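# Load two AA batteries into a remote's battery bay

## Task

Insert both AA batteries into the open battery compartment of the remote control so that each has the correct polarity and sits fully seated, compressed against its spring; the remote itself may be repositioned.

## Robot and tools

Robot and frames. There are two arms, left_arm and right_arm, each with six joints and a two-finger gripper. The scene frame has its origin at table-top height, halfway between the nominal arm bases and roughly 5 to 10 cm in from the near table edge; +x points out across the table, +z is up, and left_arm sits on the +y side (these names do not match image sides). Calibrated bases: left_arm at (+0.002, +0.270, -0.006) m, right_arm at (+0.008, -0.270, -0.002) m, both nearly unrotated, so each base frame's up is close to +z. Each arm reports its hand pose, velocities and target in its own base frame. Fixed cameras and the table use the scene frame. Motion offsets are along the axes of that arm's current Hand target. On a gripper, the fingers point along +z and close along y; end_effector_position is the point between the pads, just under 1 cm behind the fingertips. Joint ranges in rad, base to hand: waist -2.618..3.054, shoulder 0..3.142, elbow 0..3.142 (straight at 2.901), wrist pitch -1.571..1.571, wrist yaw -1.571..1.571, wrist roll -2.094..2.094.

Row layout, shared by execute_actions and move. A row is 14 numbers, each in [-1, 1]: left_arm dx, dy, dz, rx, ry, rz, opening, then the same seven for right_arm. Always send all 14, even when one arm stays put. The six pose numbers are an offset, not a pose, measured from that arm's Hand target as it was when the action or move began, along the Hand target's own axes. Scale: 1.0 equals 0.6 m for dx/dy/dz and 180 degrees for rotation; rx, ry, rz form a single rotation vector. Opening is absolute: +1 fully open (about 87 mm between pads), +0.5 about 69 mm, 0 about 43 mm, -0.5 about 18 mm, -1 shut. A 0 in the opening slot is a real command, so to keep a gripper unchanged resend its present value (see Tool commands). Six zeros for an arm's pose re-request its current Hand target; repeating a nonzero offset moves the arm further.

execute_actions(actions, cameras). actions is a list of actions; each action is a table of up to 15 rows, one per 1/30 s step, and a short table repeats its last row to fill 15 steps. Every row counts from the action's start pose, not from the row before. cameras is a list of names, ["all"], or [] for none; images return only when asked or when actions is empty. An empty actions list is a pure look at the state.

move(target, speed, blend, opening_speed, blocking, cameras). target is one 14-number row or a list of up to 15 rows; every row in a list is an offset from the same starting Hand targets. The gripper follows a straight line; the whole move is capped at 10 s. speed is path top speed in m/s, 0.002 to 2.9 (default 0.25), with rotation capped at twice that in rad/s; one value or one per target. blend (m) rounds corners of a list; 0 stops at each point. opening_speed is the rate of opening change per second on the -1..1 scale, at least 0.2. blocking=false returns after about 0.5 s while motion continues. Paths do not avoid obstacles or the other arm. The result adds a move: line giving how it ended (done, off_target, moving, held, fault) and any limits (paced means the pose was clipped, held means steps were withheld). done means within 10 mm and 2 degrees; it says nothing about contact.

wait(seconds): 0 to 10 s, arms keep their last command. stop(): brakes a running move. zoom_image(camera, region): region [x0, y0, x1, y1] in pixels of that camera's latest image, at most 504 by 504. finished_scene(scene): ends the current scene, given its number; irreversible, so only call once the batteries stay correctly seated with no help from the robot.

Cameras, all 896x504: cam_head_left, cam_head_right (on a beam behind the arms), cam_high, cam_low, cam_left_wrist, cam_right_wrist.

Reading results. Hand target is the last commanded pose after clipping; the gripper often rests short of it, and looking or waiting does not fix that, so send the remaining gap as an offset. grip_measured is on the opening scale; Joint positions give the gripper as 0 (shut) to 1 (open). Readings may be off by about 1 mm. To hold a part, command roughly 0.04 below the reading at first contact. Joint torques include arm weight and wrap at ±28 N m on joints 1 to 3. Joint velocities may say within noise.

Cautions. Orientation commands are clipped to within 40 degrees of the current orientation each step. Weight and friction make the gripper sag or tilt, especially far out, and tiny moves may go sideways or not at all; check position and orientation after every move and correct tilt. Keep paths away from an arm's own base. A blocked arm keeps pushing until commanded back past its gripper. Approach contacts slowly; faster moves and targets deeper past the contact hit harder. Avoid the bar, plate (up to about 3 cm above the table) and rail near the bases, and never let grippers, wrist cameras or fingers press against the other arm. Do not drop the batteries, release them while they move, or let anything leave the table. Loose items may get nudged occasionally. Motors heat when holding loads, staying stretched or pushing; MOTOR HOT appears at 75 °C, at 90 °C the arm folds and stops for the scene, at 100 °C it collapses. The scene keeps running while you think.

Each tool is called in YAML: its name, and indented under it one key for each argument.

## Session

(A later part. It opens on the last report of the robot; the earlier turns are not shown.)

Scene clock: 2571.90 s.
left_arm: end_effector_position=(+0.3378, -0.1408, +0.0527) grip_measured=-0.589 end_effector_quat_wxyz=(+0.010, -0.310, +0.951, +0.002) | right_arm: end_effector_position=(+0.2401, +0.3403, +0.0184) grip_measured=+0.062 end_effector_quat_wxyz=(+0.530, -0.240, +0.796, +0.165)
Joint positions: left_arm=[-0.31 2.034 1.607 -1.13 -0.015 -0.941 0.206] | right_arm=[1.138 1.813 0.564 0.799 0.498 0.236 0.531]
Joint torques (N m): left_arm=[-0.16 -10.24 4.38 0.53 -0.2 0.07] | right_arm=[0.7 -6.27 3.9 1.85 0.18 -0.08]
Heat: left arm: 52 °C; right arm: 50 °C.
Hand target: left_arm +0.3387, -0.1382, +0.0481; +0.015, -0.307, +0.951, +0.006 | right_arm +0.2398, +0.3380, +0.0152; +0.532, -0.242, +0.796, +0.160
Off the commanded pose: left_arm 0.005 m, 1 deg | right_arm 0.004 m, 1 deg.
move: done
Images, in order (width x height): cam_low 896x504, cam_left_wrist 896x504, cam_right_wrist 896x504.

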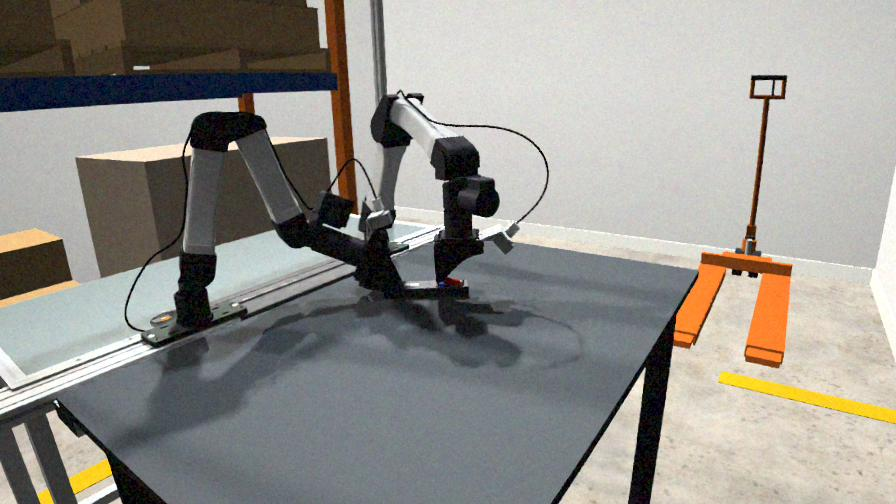

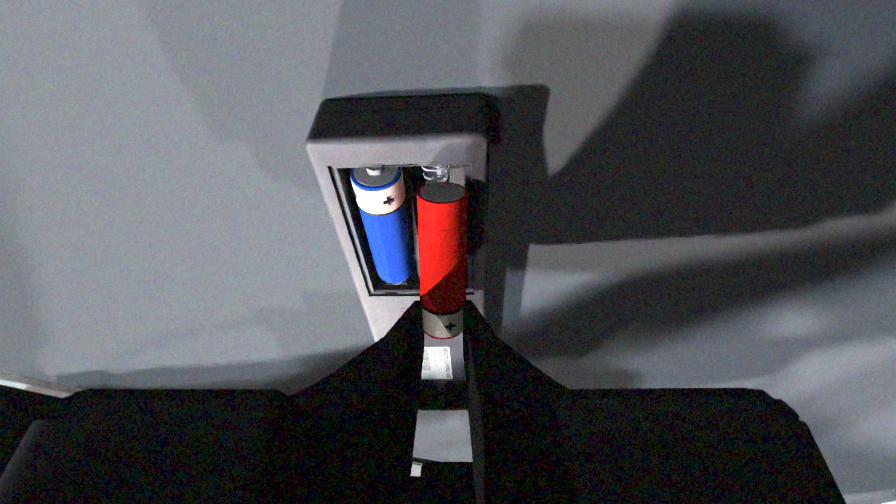

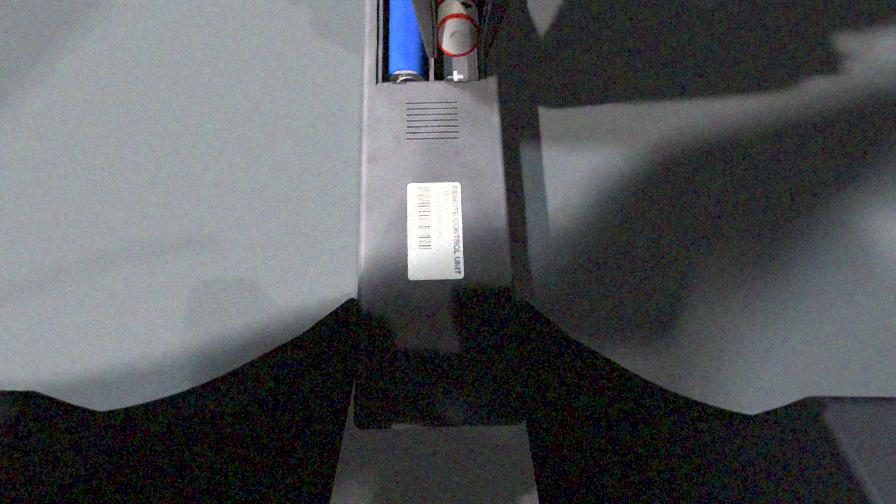

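move:
  target:
    - [0,0.004,-0.0233,0,0,0,-0.8,0,0,0,0,0,0,-0.08]
    - [0,0.006,-0.0233,0,0,0,-0.8,0,0,0,0,0,0,-0.08]
  speed: 0.05
  cameras: ["cam_low","cam_left_wrist","cam_right_wrist"]

zoom_image:
  camera: "cam_left_wrist"
  region: [330, 100, 580, 380]

zoom_image:
  camera: "cam_low"
  region: [409, 245, 493, 305]

zoom_image:
  camera: "cam_right_wrist"
  region: [370, 0, 540, 120]

Scene clock: 2618.90 s.
left_arm: end_effector_position=(+0.3374, -0.1406, +0.0527) grip_measured=-0.589 end_effector_quat_wxyz=(+0.009, -0.308, +0.951, +0.002) | right_arm: end_effector_position=(+0.2401, +0.3403, +0.0184) grip_measured=+0.062 end_effector_quat_wxyz=(+0.530, -0.240, +0.796, +0.165)
Joint positions: left_arm=[-0.31 2.034 1.607 -1.132 -0.015 -0.937 0.206] | right_arm=[1.138 1.813 0.564 0.799 0.498 0.236 0.531]
Joint torques (N m): left_arm=[0.23 -12.21 6.49 0.14 -0.2 0.08] | right_arm=[0.58 -6.34 3.71 1.9 0.19 -0.1]
Heat: left arm: 55 °C; right arm: 50 °C.
Hand target: left_arm +0.3363, -0.1356, +0.0621; +0.015, -0.307, +0.951, +0.006 | right_arm +0.2398, +0.3380, +0.0152; +0.532, -0.242, +0.796, +0.160
Off the commanded pose: left_arm 0.011 m, 1 deg | right_arm 0.004 m, 1 deg.
move: off_target (left_arm)
Images, in order (width x height): cam_low 896x504, cam_left_wrist 896x504, cam_right_wrist 896x504.

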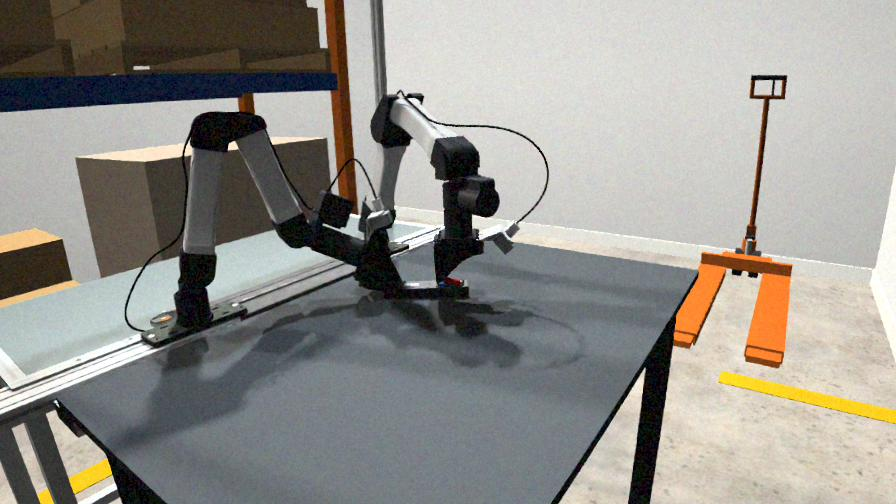

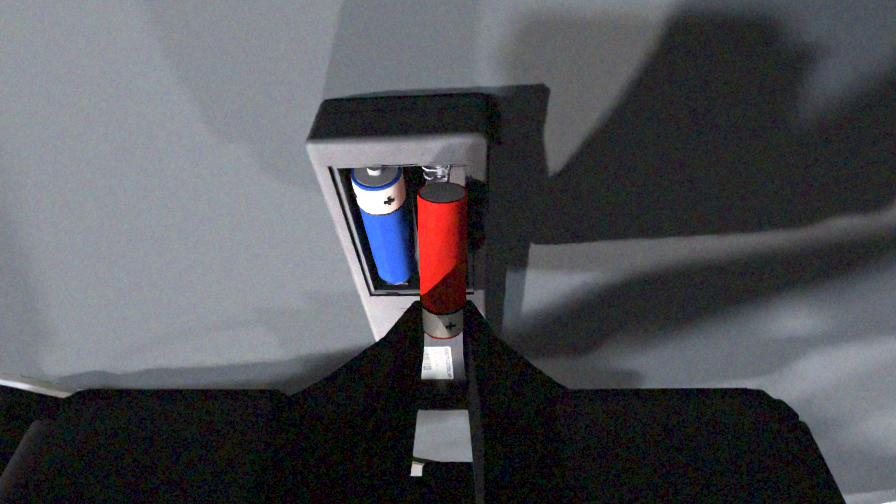

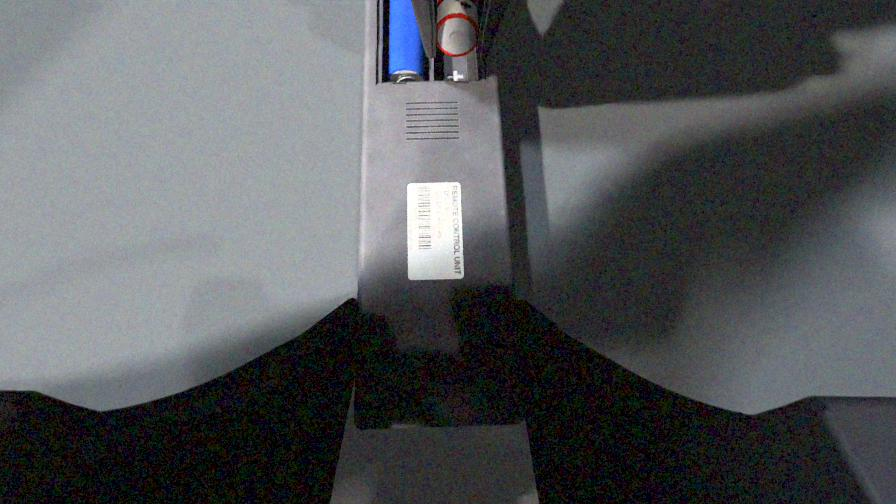

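Scaled by 1.800 from the camera's 896x504 image, which has a finer 1280x720 frame.

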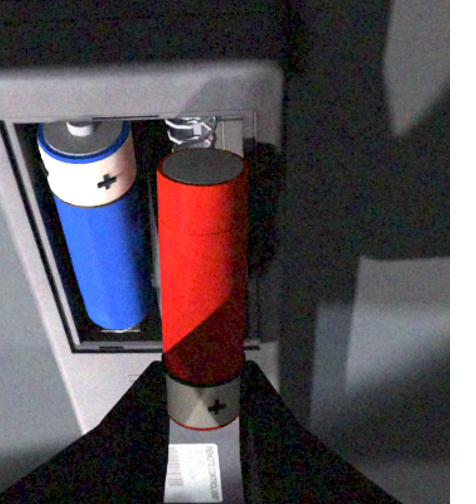

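Scaled by 6.000 from the camera's 896x504 image, which has a finer 1280x720 frame.

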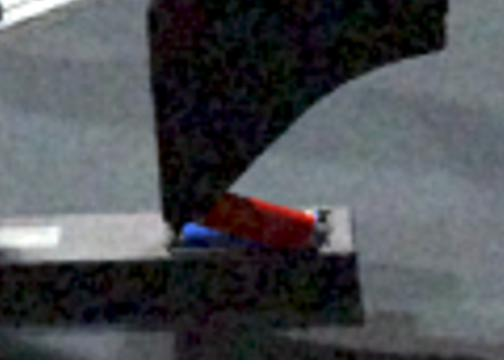

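Scaled by 2.965 from the camera's 896x504 image, which has a finer 1280x720 frame.

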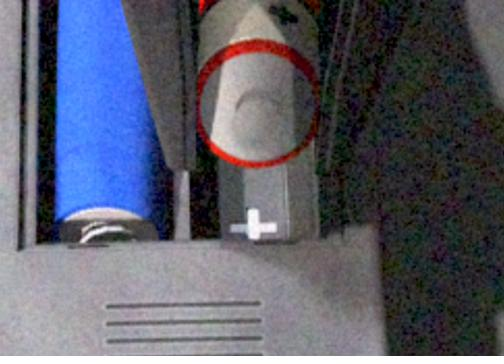

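move:
  target:
    - [0,0.001,-0.015,0,0,-0.017,-0.8,0,0,0,0,0,0,-0.08]
  speed: 0.05
  cameras: ["cam_low","cam_left_wrist","cam_right_wrist"]

zoom_image:
  camera: "cam_left_wrist"
  region: [330, 100, 580, 380]

zoom_image:
  camera: "cam_right_wrist"
  region: [370, 0, 540, 120]

Scene clock: 2631.17 s.
left_arm: end_effector_position=(+0.3337, -0.1385, +0.0531) grip_measured=-0.589 end_effector_quat_wxyz=(+0.002, -0.325, +0.946, +0.010) | right_arm: end_effector_position=(+0.2401, +0.3403, +0.0184) grip_measured=+0.062 end_effector_quat_wxyz=(+0.530, -0.240, +0.796, +0.165)
Joint positions: left_arm=[-0.307 2.034 1.607 -1.153 -0.019 -0.97 0.206] | right_arm=[1.138 1.813 0.564 0.799 0.498 0.236 0.531]
Joint torques (N m): left_arm=[0.29 -13.57 7.56 0.04 -0.17 -0.07] | right_arm=[0.46 -6.24 3.69 1.88 0.21 -0.12]
Heat: left arm: 57 °C; right arm: 50 °C.
Hand target: left_arm +0.3356, -0.1354, +0.0711; +0.015, -0.332, +0.943, +0.006 | right_arm +0.2398, +0.3380, +0.0152; +0.532, -0.242, +0.796, +0.160
Off the commanded pose: left_arm 0.018 m, 2 deg | right_arm 0.004 m, 1 deg.
move: off_target (left_arm)
Images, in order (width x height): cam_low 896x504, cam_left_wrist 896x504, cam_right_wrist 896x504.

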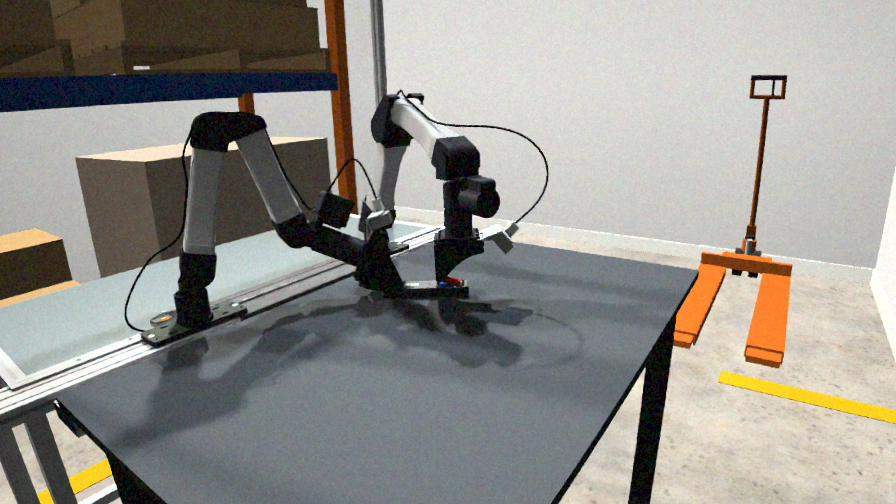

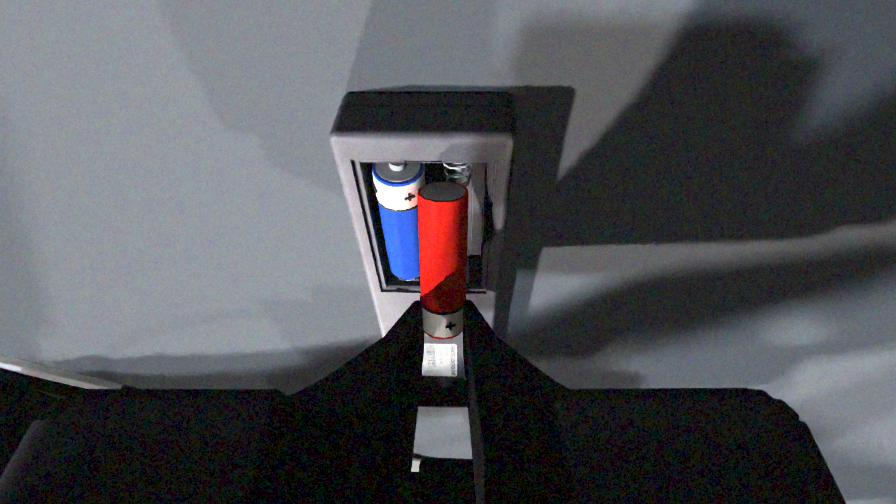

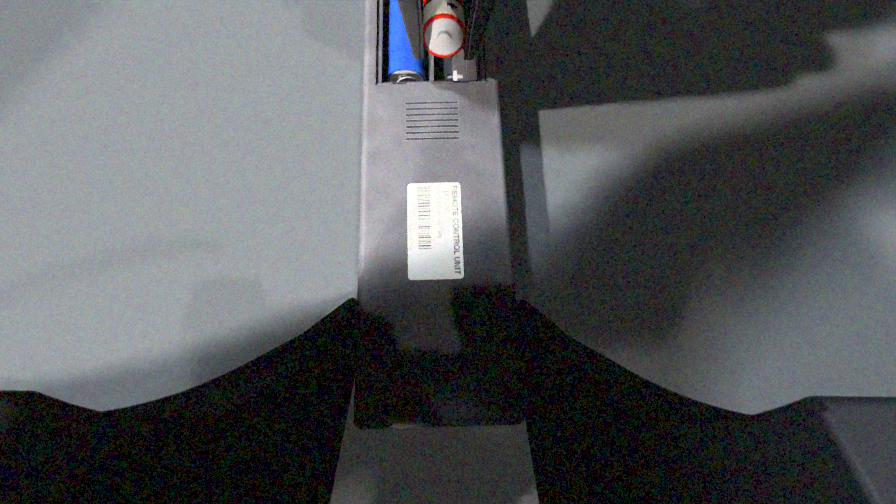

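Scaled by 1.800 from the camera's 896x504 image, which has a finer 1280x720 frame.

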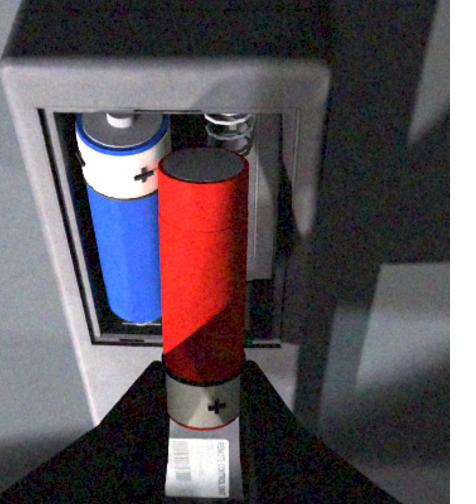

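Scaled by 2.965 from the camera's 896x504 image, which has a finer 1280x720 frame.

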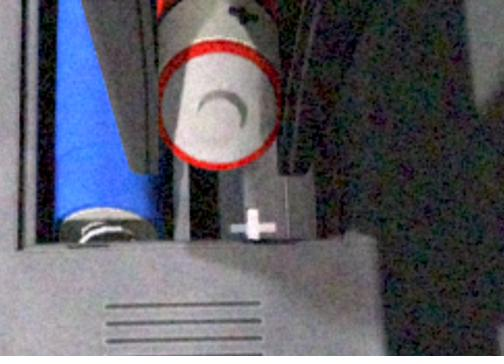

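move:
  target:
    - [0,-0.011,0.012,0,0,0,-0.8,0,0,0,0,0,0,-0.08]
  speed: 0.05
  cameras: ["cam_low","cam_left_wrist","cam_right_wrist"]

zoom_image:
  camera: "cam_left_wrist"
  region: [330, 100, 580, 380]

zoom_image:
  camera: "cam_right_wrist"
  region: [370, 0, 540, 120]

Scene clock: 2644.00 s.
left_arm: end_effector_position=(+0.3350, -0.1391, +0.0542) grip_measured=-0.589 end_effector_quat_wxyz=(+0.003, -0.329, +0.944, +0.009) | right_arm: end_effector_position=(+0.2401, +0.3403, +0.0184) grip_measured=+0.062 end_effector_quat_wxyz=(+0.530, -0.240, +0.796, +0.165)
Joint positions: left_arm=[-0.307 2.034 1.612 -1.155 -0.019 -0.979 0.206] | right_arm=[1.138 1.813 0.564 0.799 0.498 0.236 0.531]
Joint torques (N m): left_arm=[-0.46 -11.26 8.1 0.2 -0.17 -0.02] | right_arm=[0.72 -6.32 3.88 1.92 0.2 -0.05]
Heat: left arm: 60 °C; right arm: 50 °C.
Hand target: left_arm +0.3401, -0.1404, +0.0639; +0.015, -0.332, +0.943, +0.006 | right_arm +0.2398, +0.3380, +0.0152; +0.532, -0.242, +0.796, +0.160
Off the commanded pose: left_arm 0.011 m, 1 deg | right_arm 0.004 m, 1 deg.
move: off_target (left_arm)
Images, in order (width x height): cam_low 896x504, cam_left_wrist 896x504, cam_right_wrist 896x504.

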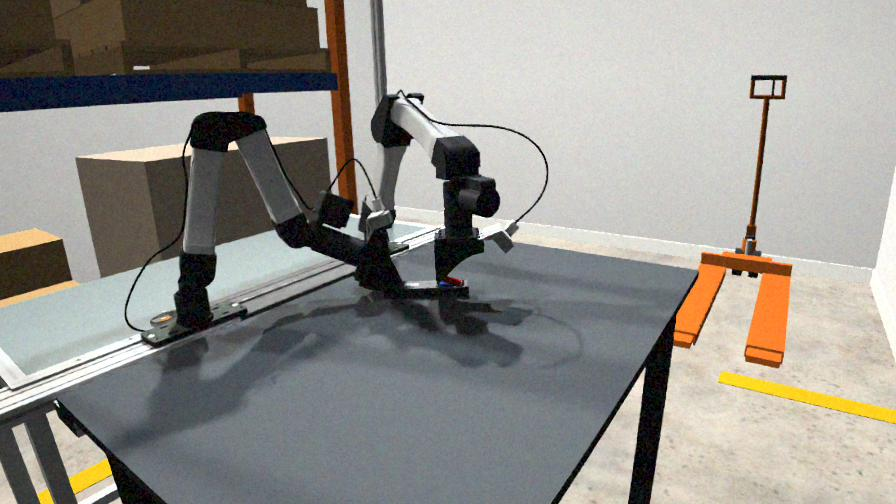

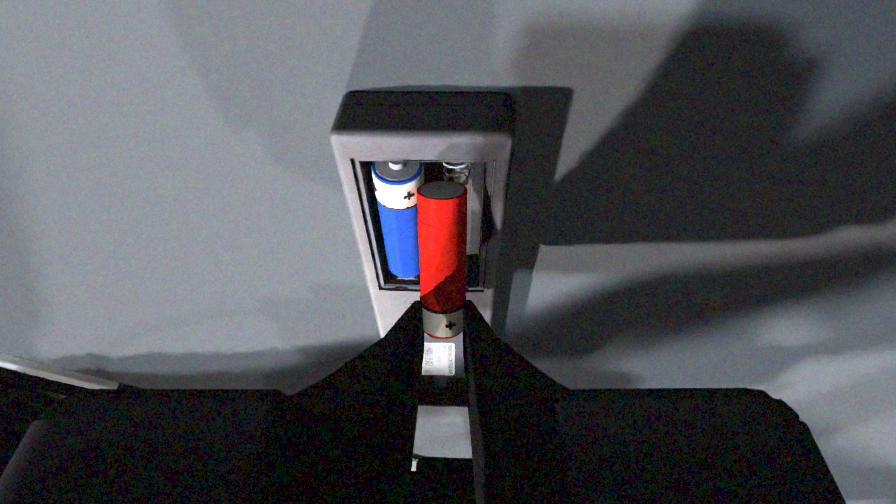

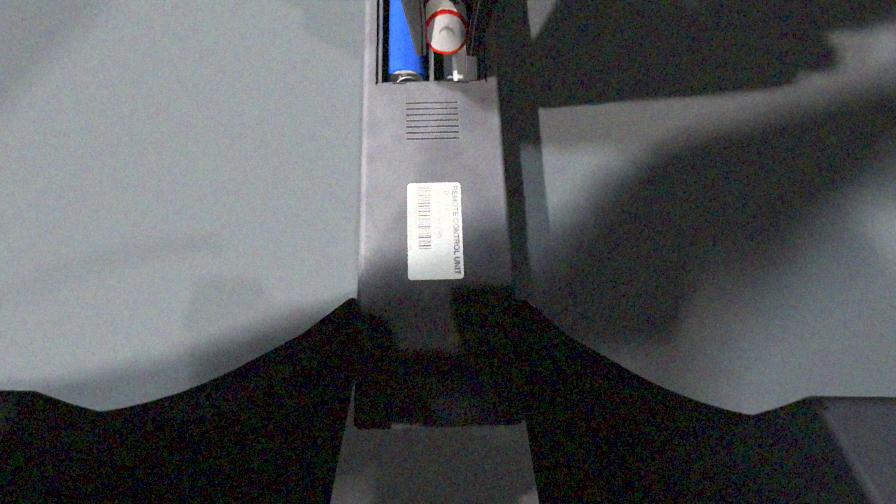

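Scaled by 1.800 from the camera's 896x504 image, which has a finer 1280x720 frame.

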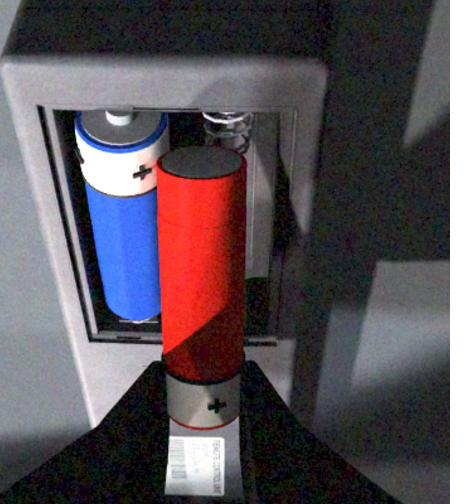

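Scaled by 2.965 from the camera's 896x504 image, which has a finer 1280x720 frame.

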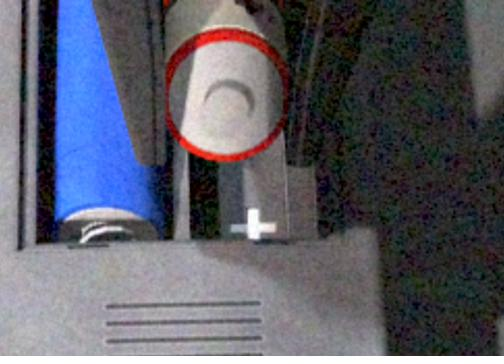

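move:
  target:
    - [0,-0.009,0.003,0,0,0,-0.8,0,0,0,0,0,0,-0.08]
  speed: 0.05
  cameras: ["cam_low","cam_left_wrist","cam_right_wrist"]

zoom_image:
  camera: "cam_left_wrist"
  region: [330, 100, 580, 380]

zoom_image:
  camera: "cam_right_wrist"
  region: [370, 0, 540, 120]

Scene clock: 2655.57 s.
left_arm: end_effector_position=(+0.3387, -0.1427, +0.0583) grip_measured=-0.589 end_effector_quat_wxyz=(+0.010, -0.331, +0.944, +0.005) | right_arm: end_effector_position=(+0.2401, +0.3402, +0.0184) grip_measured=+0.062 end_effector_quat_wxyz=(+0.531, -0.240, +0.796, +0.165)
Joint positions: left_arm=[-0.313 2.034 1.63 -1.157 -0.019 -0.987 0.206] | right_arm=[1.138 1.813 0.564 0.799 0.498 0.236 0.531]
Joint torques (N m): left_arm=[-0.61 -9.62 8.43 0.23 -0.17 -0.05] | right_arm=[0.62 -6.38 3.73 1.88 0.21 -0.11]
Heat: left arm: 60 °C; right arm: 50 °C.
Hand target: left_arm +0.3435, -0.1445, +0.0621; +0.015, -0.333, +0.943, +0.006 | right_arm +0.2398, +0.3379, +0.0152; +0.532, -0.242, +0.796, +0.160
Off the commanded pose: left_arm 0.006 m, 1 deg | right_arm 0.004 m, 1 deg.
move: done
Images, in order (width x height): cam_low 896x504, cam_left_wrist 896x504, cam_right_wrist 896x504.

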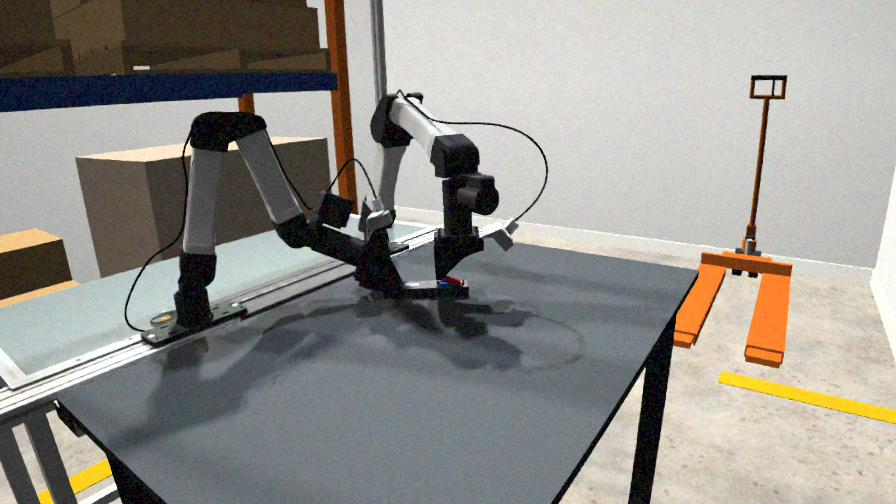

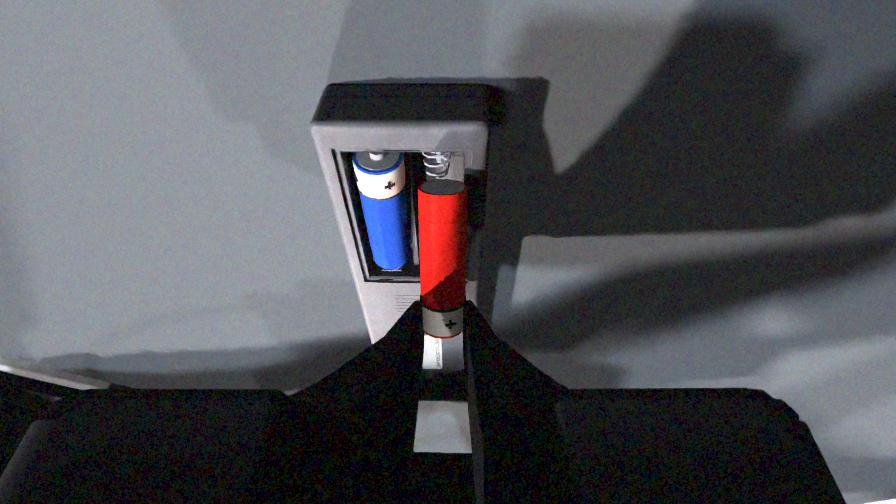

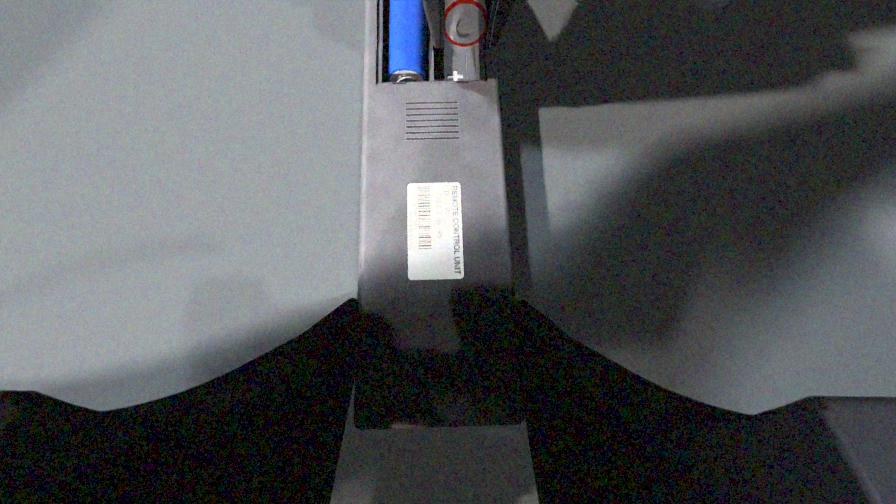

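Scaled by 1.800 from the camera's 896x504 image, which has a finer 1280x720 frame.

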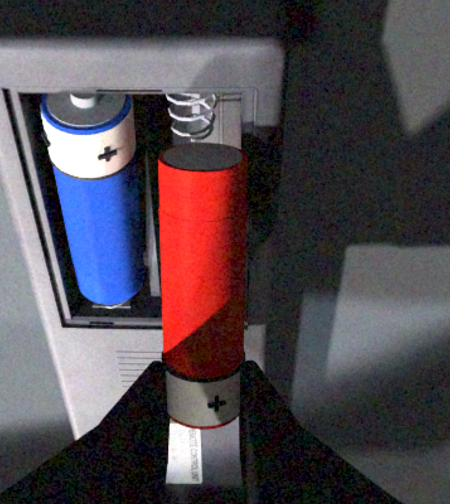

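Scaled by 2.965 from the camera's 896x504 image, which has a finer 1280x720 frame.

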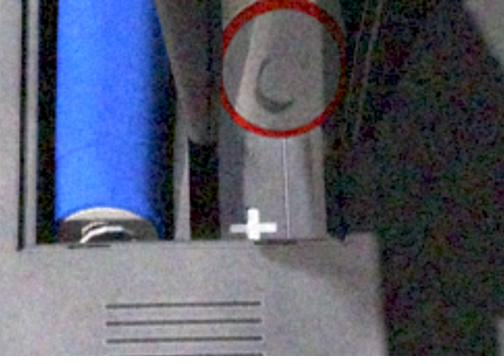

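move:
  target:
    - [0,0.013,0.006,0,0,0,-0.8,0,0,0,0,0,0,-0.08]
  speed: 0.05
  cameras: ["cam_low","cam_left_wrist","cam_right_wrist"]

zoom_image:
  camera: "cam_left_wrist"
  region: [330, 100, 580, 380]

zoom_image:
  camera: "cam_right_wrist"
  region: [370, 0, 540, 120]

Scene clock: 2668.57 s.
left_arm: end_effector_position=(+0.3365, -0.1419, +0.0564) grip_measured=-0.589 end_effector_quat_wxyz=(+0.006, -0.331, +0.944, +0.007) | right_arm: end_effector_position=(+0.2401, +0.3402, +0.0184) grip_measured=+0.062 end_effector_quat_wxyz=(+0.531, -0.240, +0.796, +0.165)
Joint positions: left_arm=[-0.313 2.034 1.622 -1.157 -0.019 -0.987 0.206] | right_arm=[1.138 1.813 0.564 0.799 0.498 0.236 0.531]
Joint torques (N m): left_arm=[0.36 -11.51 4.89 0.44 -0.17 0.04] | right_arm=[0.68 -6.11 3.92 1.87 0.16 -0.07]
Heat: left arm: 59 °C; right arm: 50 °C.
Hand target: left_arm +0.3387, -0.1384, +0.0585; +0.015, -0.332, +0.943, +0.006 | right_arm +0.2398, +0.3379, +0.0152; +0.532, -0.242, +0.796, +0.160
Off the commanded pose: left_arm 0.005 m, 1 deg | right_arm 0.004 m, 1 deg.
move: done
Images, in order (width x height): cam_low 896x504, cam_left_wrist 896x504, cam_right_wrist 896x504.

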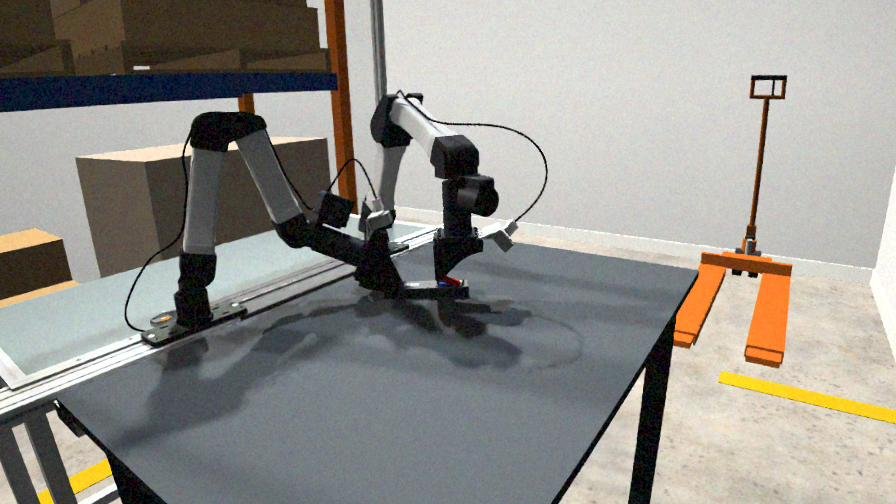

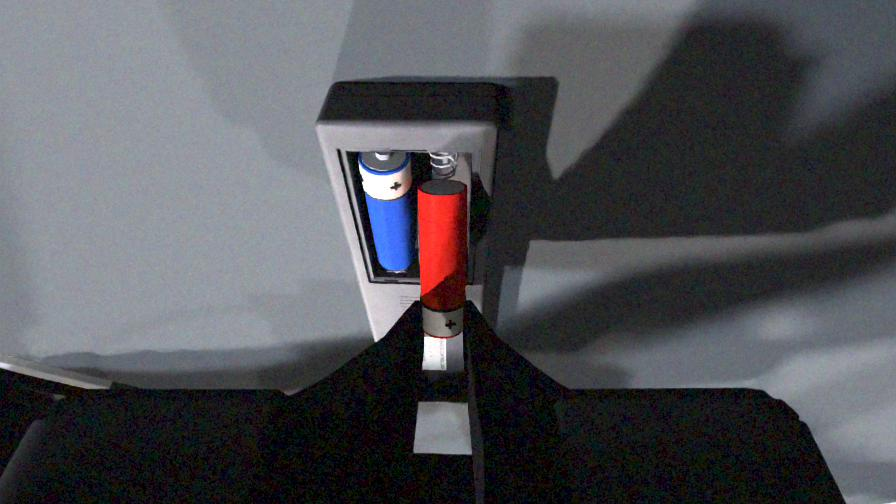

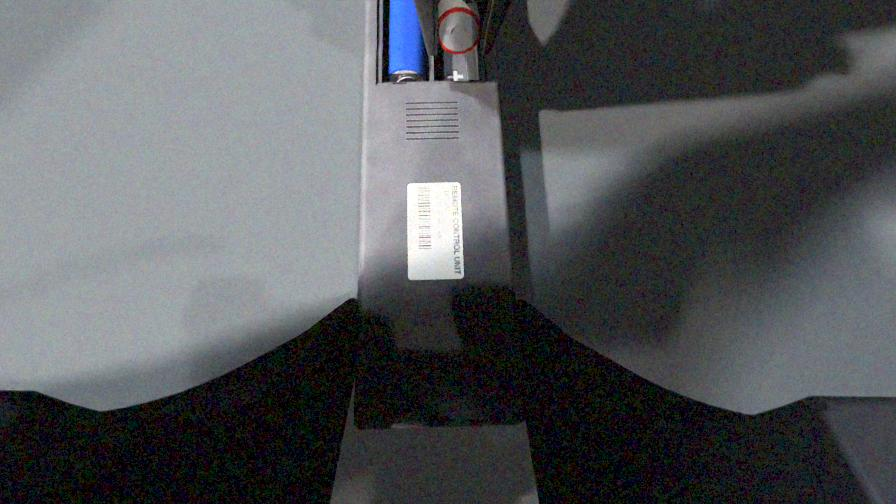

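Scaled by 1.800 from the camera's 896x504 image, which has a finer 1280x720 frame.

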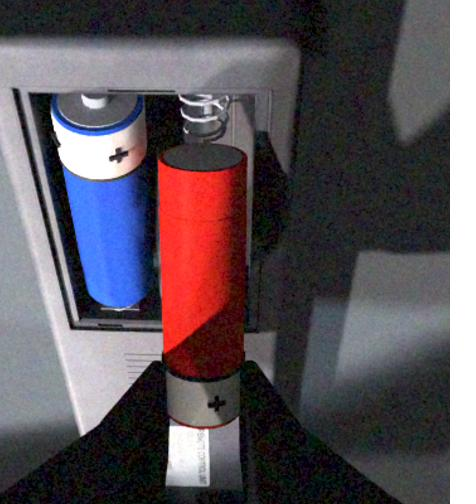

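Scaled by 2.965 from the camera's 896x504 image, which has a finer 1280x720 frame.

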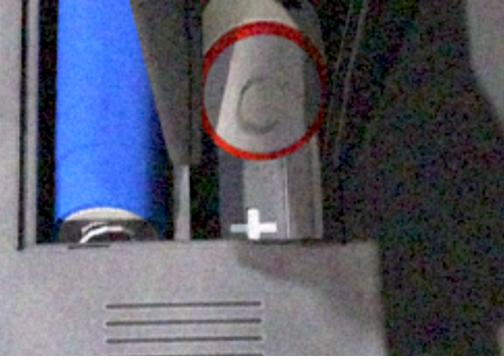

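move:
  target:
    - [0,0,0.022,0,0,0,-0.8,0,0,0,0,0,0,-0.08]
  speed: 0.05
  cameras: ["cam_low","cam_left_wrist","cam_right_wrist"]

zoom_image:
  camera: "cam_left_wrist"
  region: [330, 100, 580, 380]

zoom_image:
  camera: "cam_low"
  region: [409, 245, 493, 305]

zoom_image:
  camera: "cam_right_wrist"
  region: [370, 0, 540, 120]

Scene clock: 2691.37 s.
left_arm: end_effector_position=(+0.3345, -0.1414, +0.0477) grip_measured=-0.589 end_effector_quat_wxyz=(+0.006, -0.331, +0.944, +0.007) | right_arm: end_effector_position=(+0.2401, +0.3402, +0.0184) grip_measured=+0.062 end_effector_quat_wxyz=(+0.531, -0.240, +0.796, +0.165)
Joint positions: left_arm=[-0.313 2.034 1.586 -1.123 -0.019 -0.987 0.206] | right_arm=[1.138 1.813 0.564 0.799 0.498 0.236 0.531]
Joint torques (N m): left_arm=[0.42 -10.55 4.67 0.56 -0.17 0.05] | right_arm=[0.81 -6.17 3.75 1.9 0.25 -0.04]
Heat: left arm: 60 °C; right arm: 50 °C.
Hand target: left_arm +0.3390, -0.1380, +0.0453; +0.015, -0.332, +0.943, +0.006 | right_arm +0.2398, +0.3379, +0.0152; +0.532, -0.242, +0.796, +0.160
Off the commanded pose: left_arm 0.006 m, 1 deg | right_arm 0.004 m, 1 deg.
move: done
Images, in order (width x height): cam_low 896x504, cam_left_wrist 896x504, cam_right_wrist 896x504.

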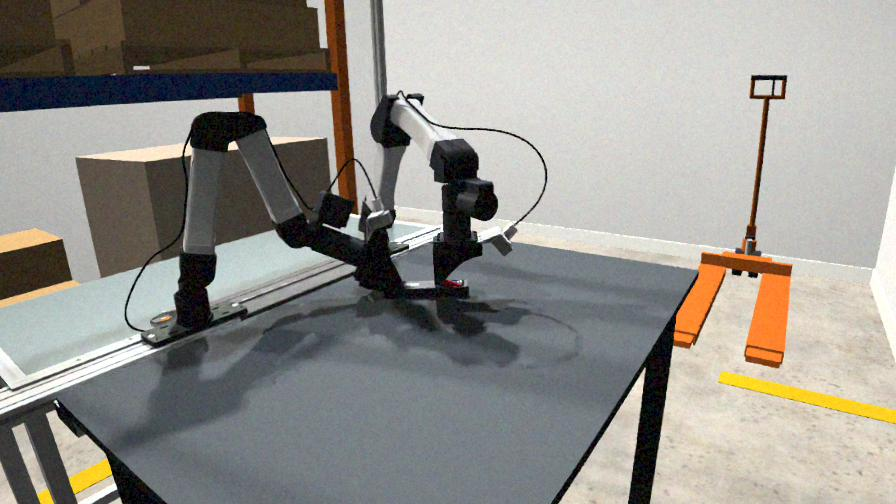

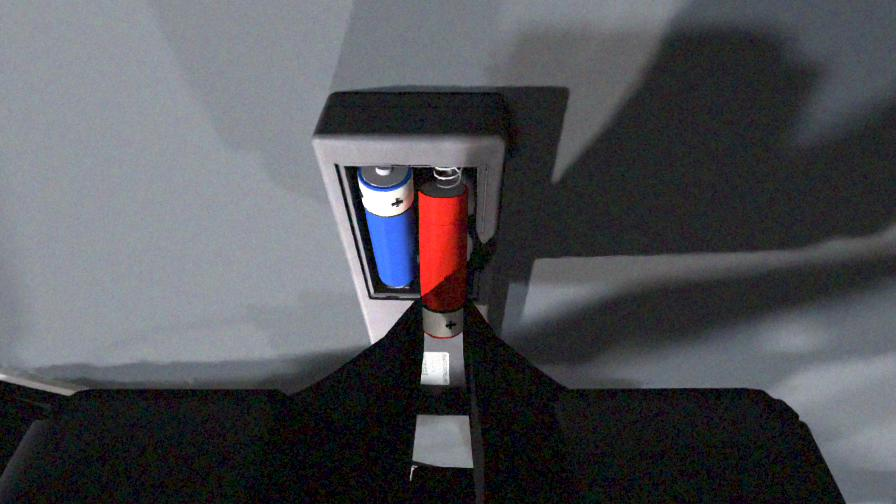

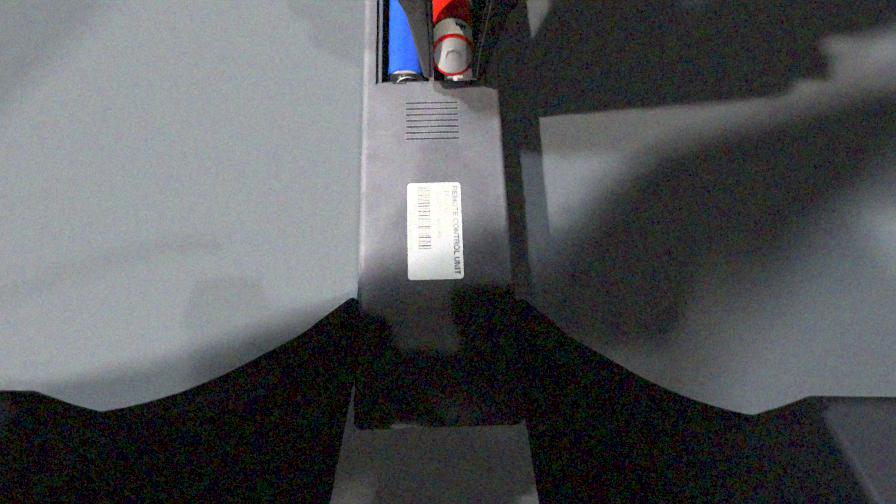

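Scaled by 1.800 from the camera's 896x504 image, which has a finer 1280x720 frame.

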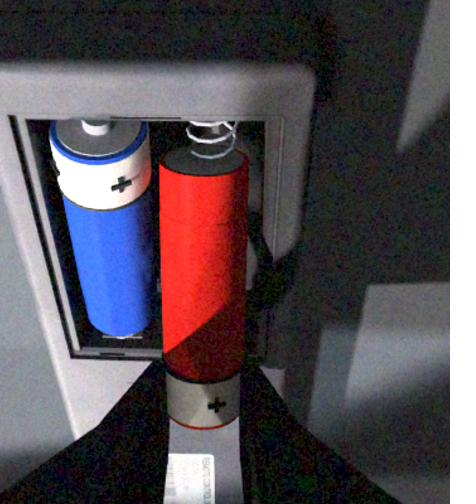

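Scaled by 6.000 from the camera's 896x504 image, which has a finer 1280x720 frame.

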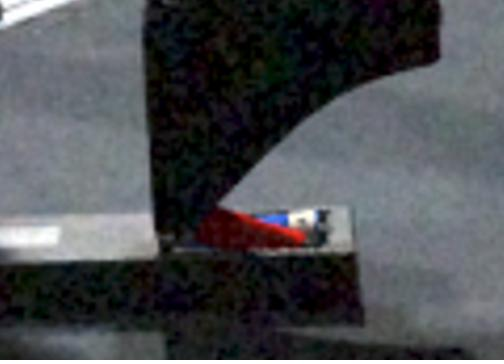

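Scaled by 2.965 from the camera's 896x504 image, which has a finer 1280x720 frame.

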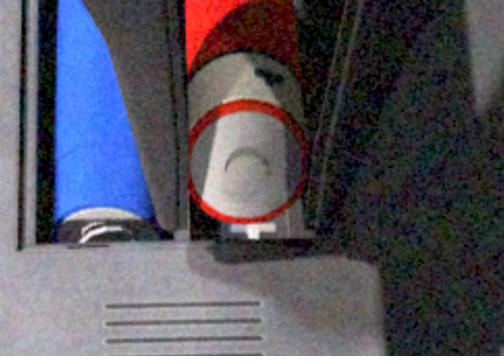

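move:
  target:
    - [-0.025,0,0,0,0,0,-0.85,0,0,0,0,0,0,-0.14]
    - [-0.05,0,0,0,0,0,-0.85,0,0,0,0,0,0,-0.14]
  speed: 0.05
  cameras: ["cam_low","cam_left_wrist","cam_right_wrist"]

zoom_image:
  camera: "cam_left_wrist"
  region: [330, 100, 580, 380]

zoom_image:
  camera: "cam_low"
  region: [409, 245, 493, 305]

zoom_image:
  camera: "cam_right_wrist"
  region: [370, 0, 540, 120]

Scene clock: 2704.10 s.
left_arm: end_effector_position=(+0.3395, -0.1357, +0.0503) grip_measured=-0.589 end_effector_quat_wxyz=(-0.021, -0.323, +0.946, -0.007) | right_arm: end_effector_position=(+0.2396, +0.3423, +0.0196) grip_measured=+0.062 end_effector_quat_wxyz=(+0.531, -0.242, +0.794, +0.170)
Joint positions: left_arm=[-0.272 2.073 1.645 -1.169 0.035 -0.929 0.206] | right_arm=[1.138 1.813 0.564 0.807 0.49 0.234 0.531]
Joint torques (N m): left_arm=[2.21 -8.88 8.4 0.6 -0.64 0.07] | right_arm=[0.76 -6.27 3.82 1.81 0.3 -0.06]
Heat: left arm: 59 °C; right arm: 50 °C.
Hand target: left_arm +0.3624, -0.1193, +0.0463; +0.015, -0.333, +0.943, +0.006 | right_arm +0.2398, +0.3380, +0.0152; +0.532, -0.242, +0.796, +0.161
Off the commanded pose: left_arm 0.028 m, 5 deg | right_arm 0.006 m, 1 deg.
move: off_target (left_arm)
Images, in order (width x height): cam_low 896x504, cam_left_wrist 896x504, cam_right_wrist 896x504.

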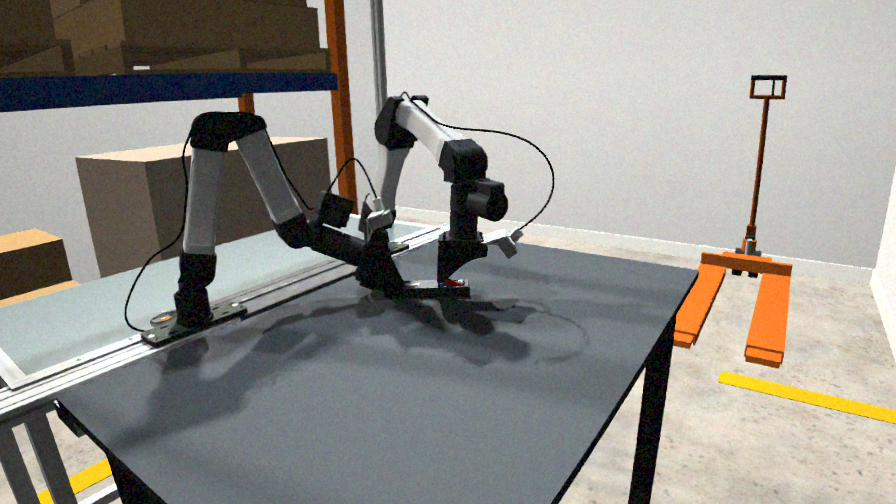

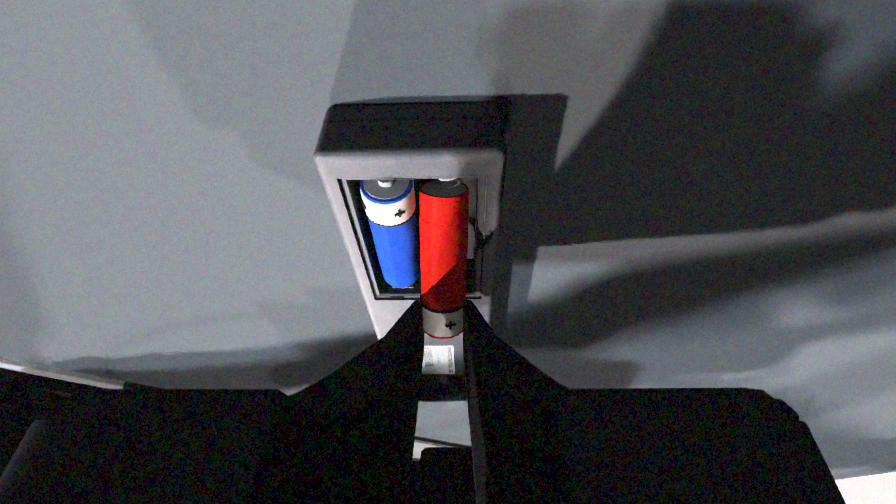

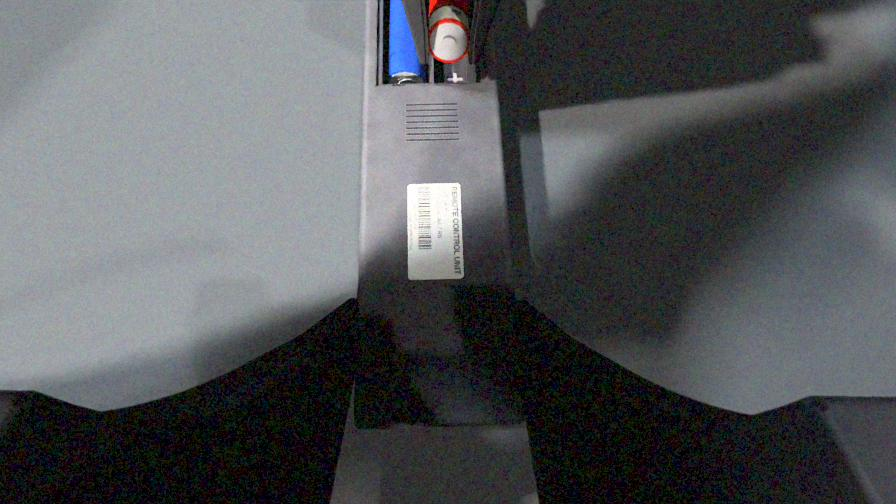

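Scaled by 1.800 from the camera's 896x504 image, which has a finer 1280x720 frame.

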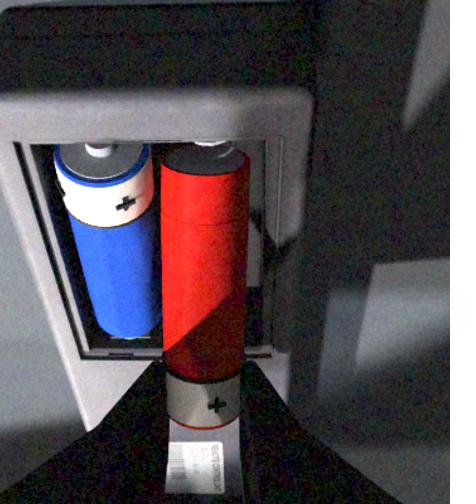

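Scaled by 6.000 from the camera's 896x504 image, which has a finer 1280x720 frame.

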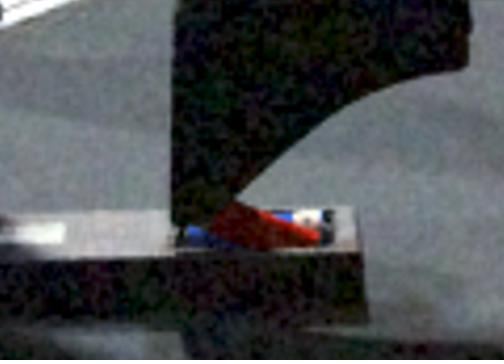

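Scaled by 2.965 from the camera's 896x504 image, which has a finer 1280x720 frame.

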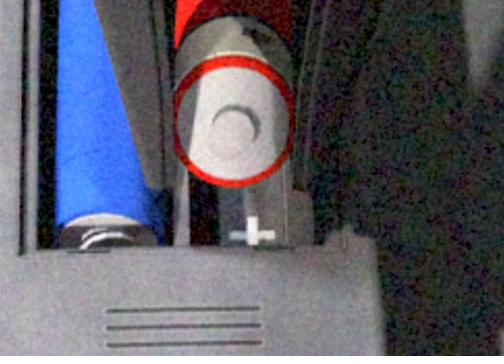

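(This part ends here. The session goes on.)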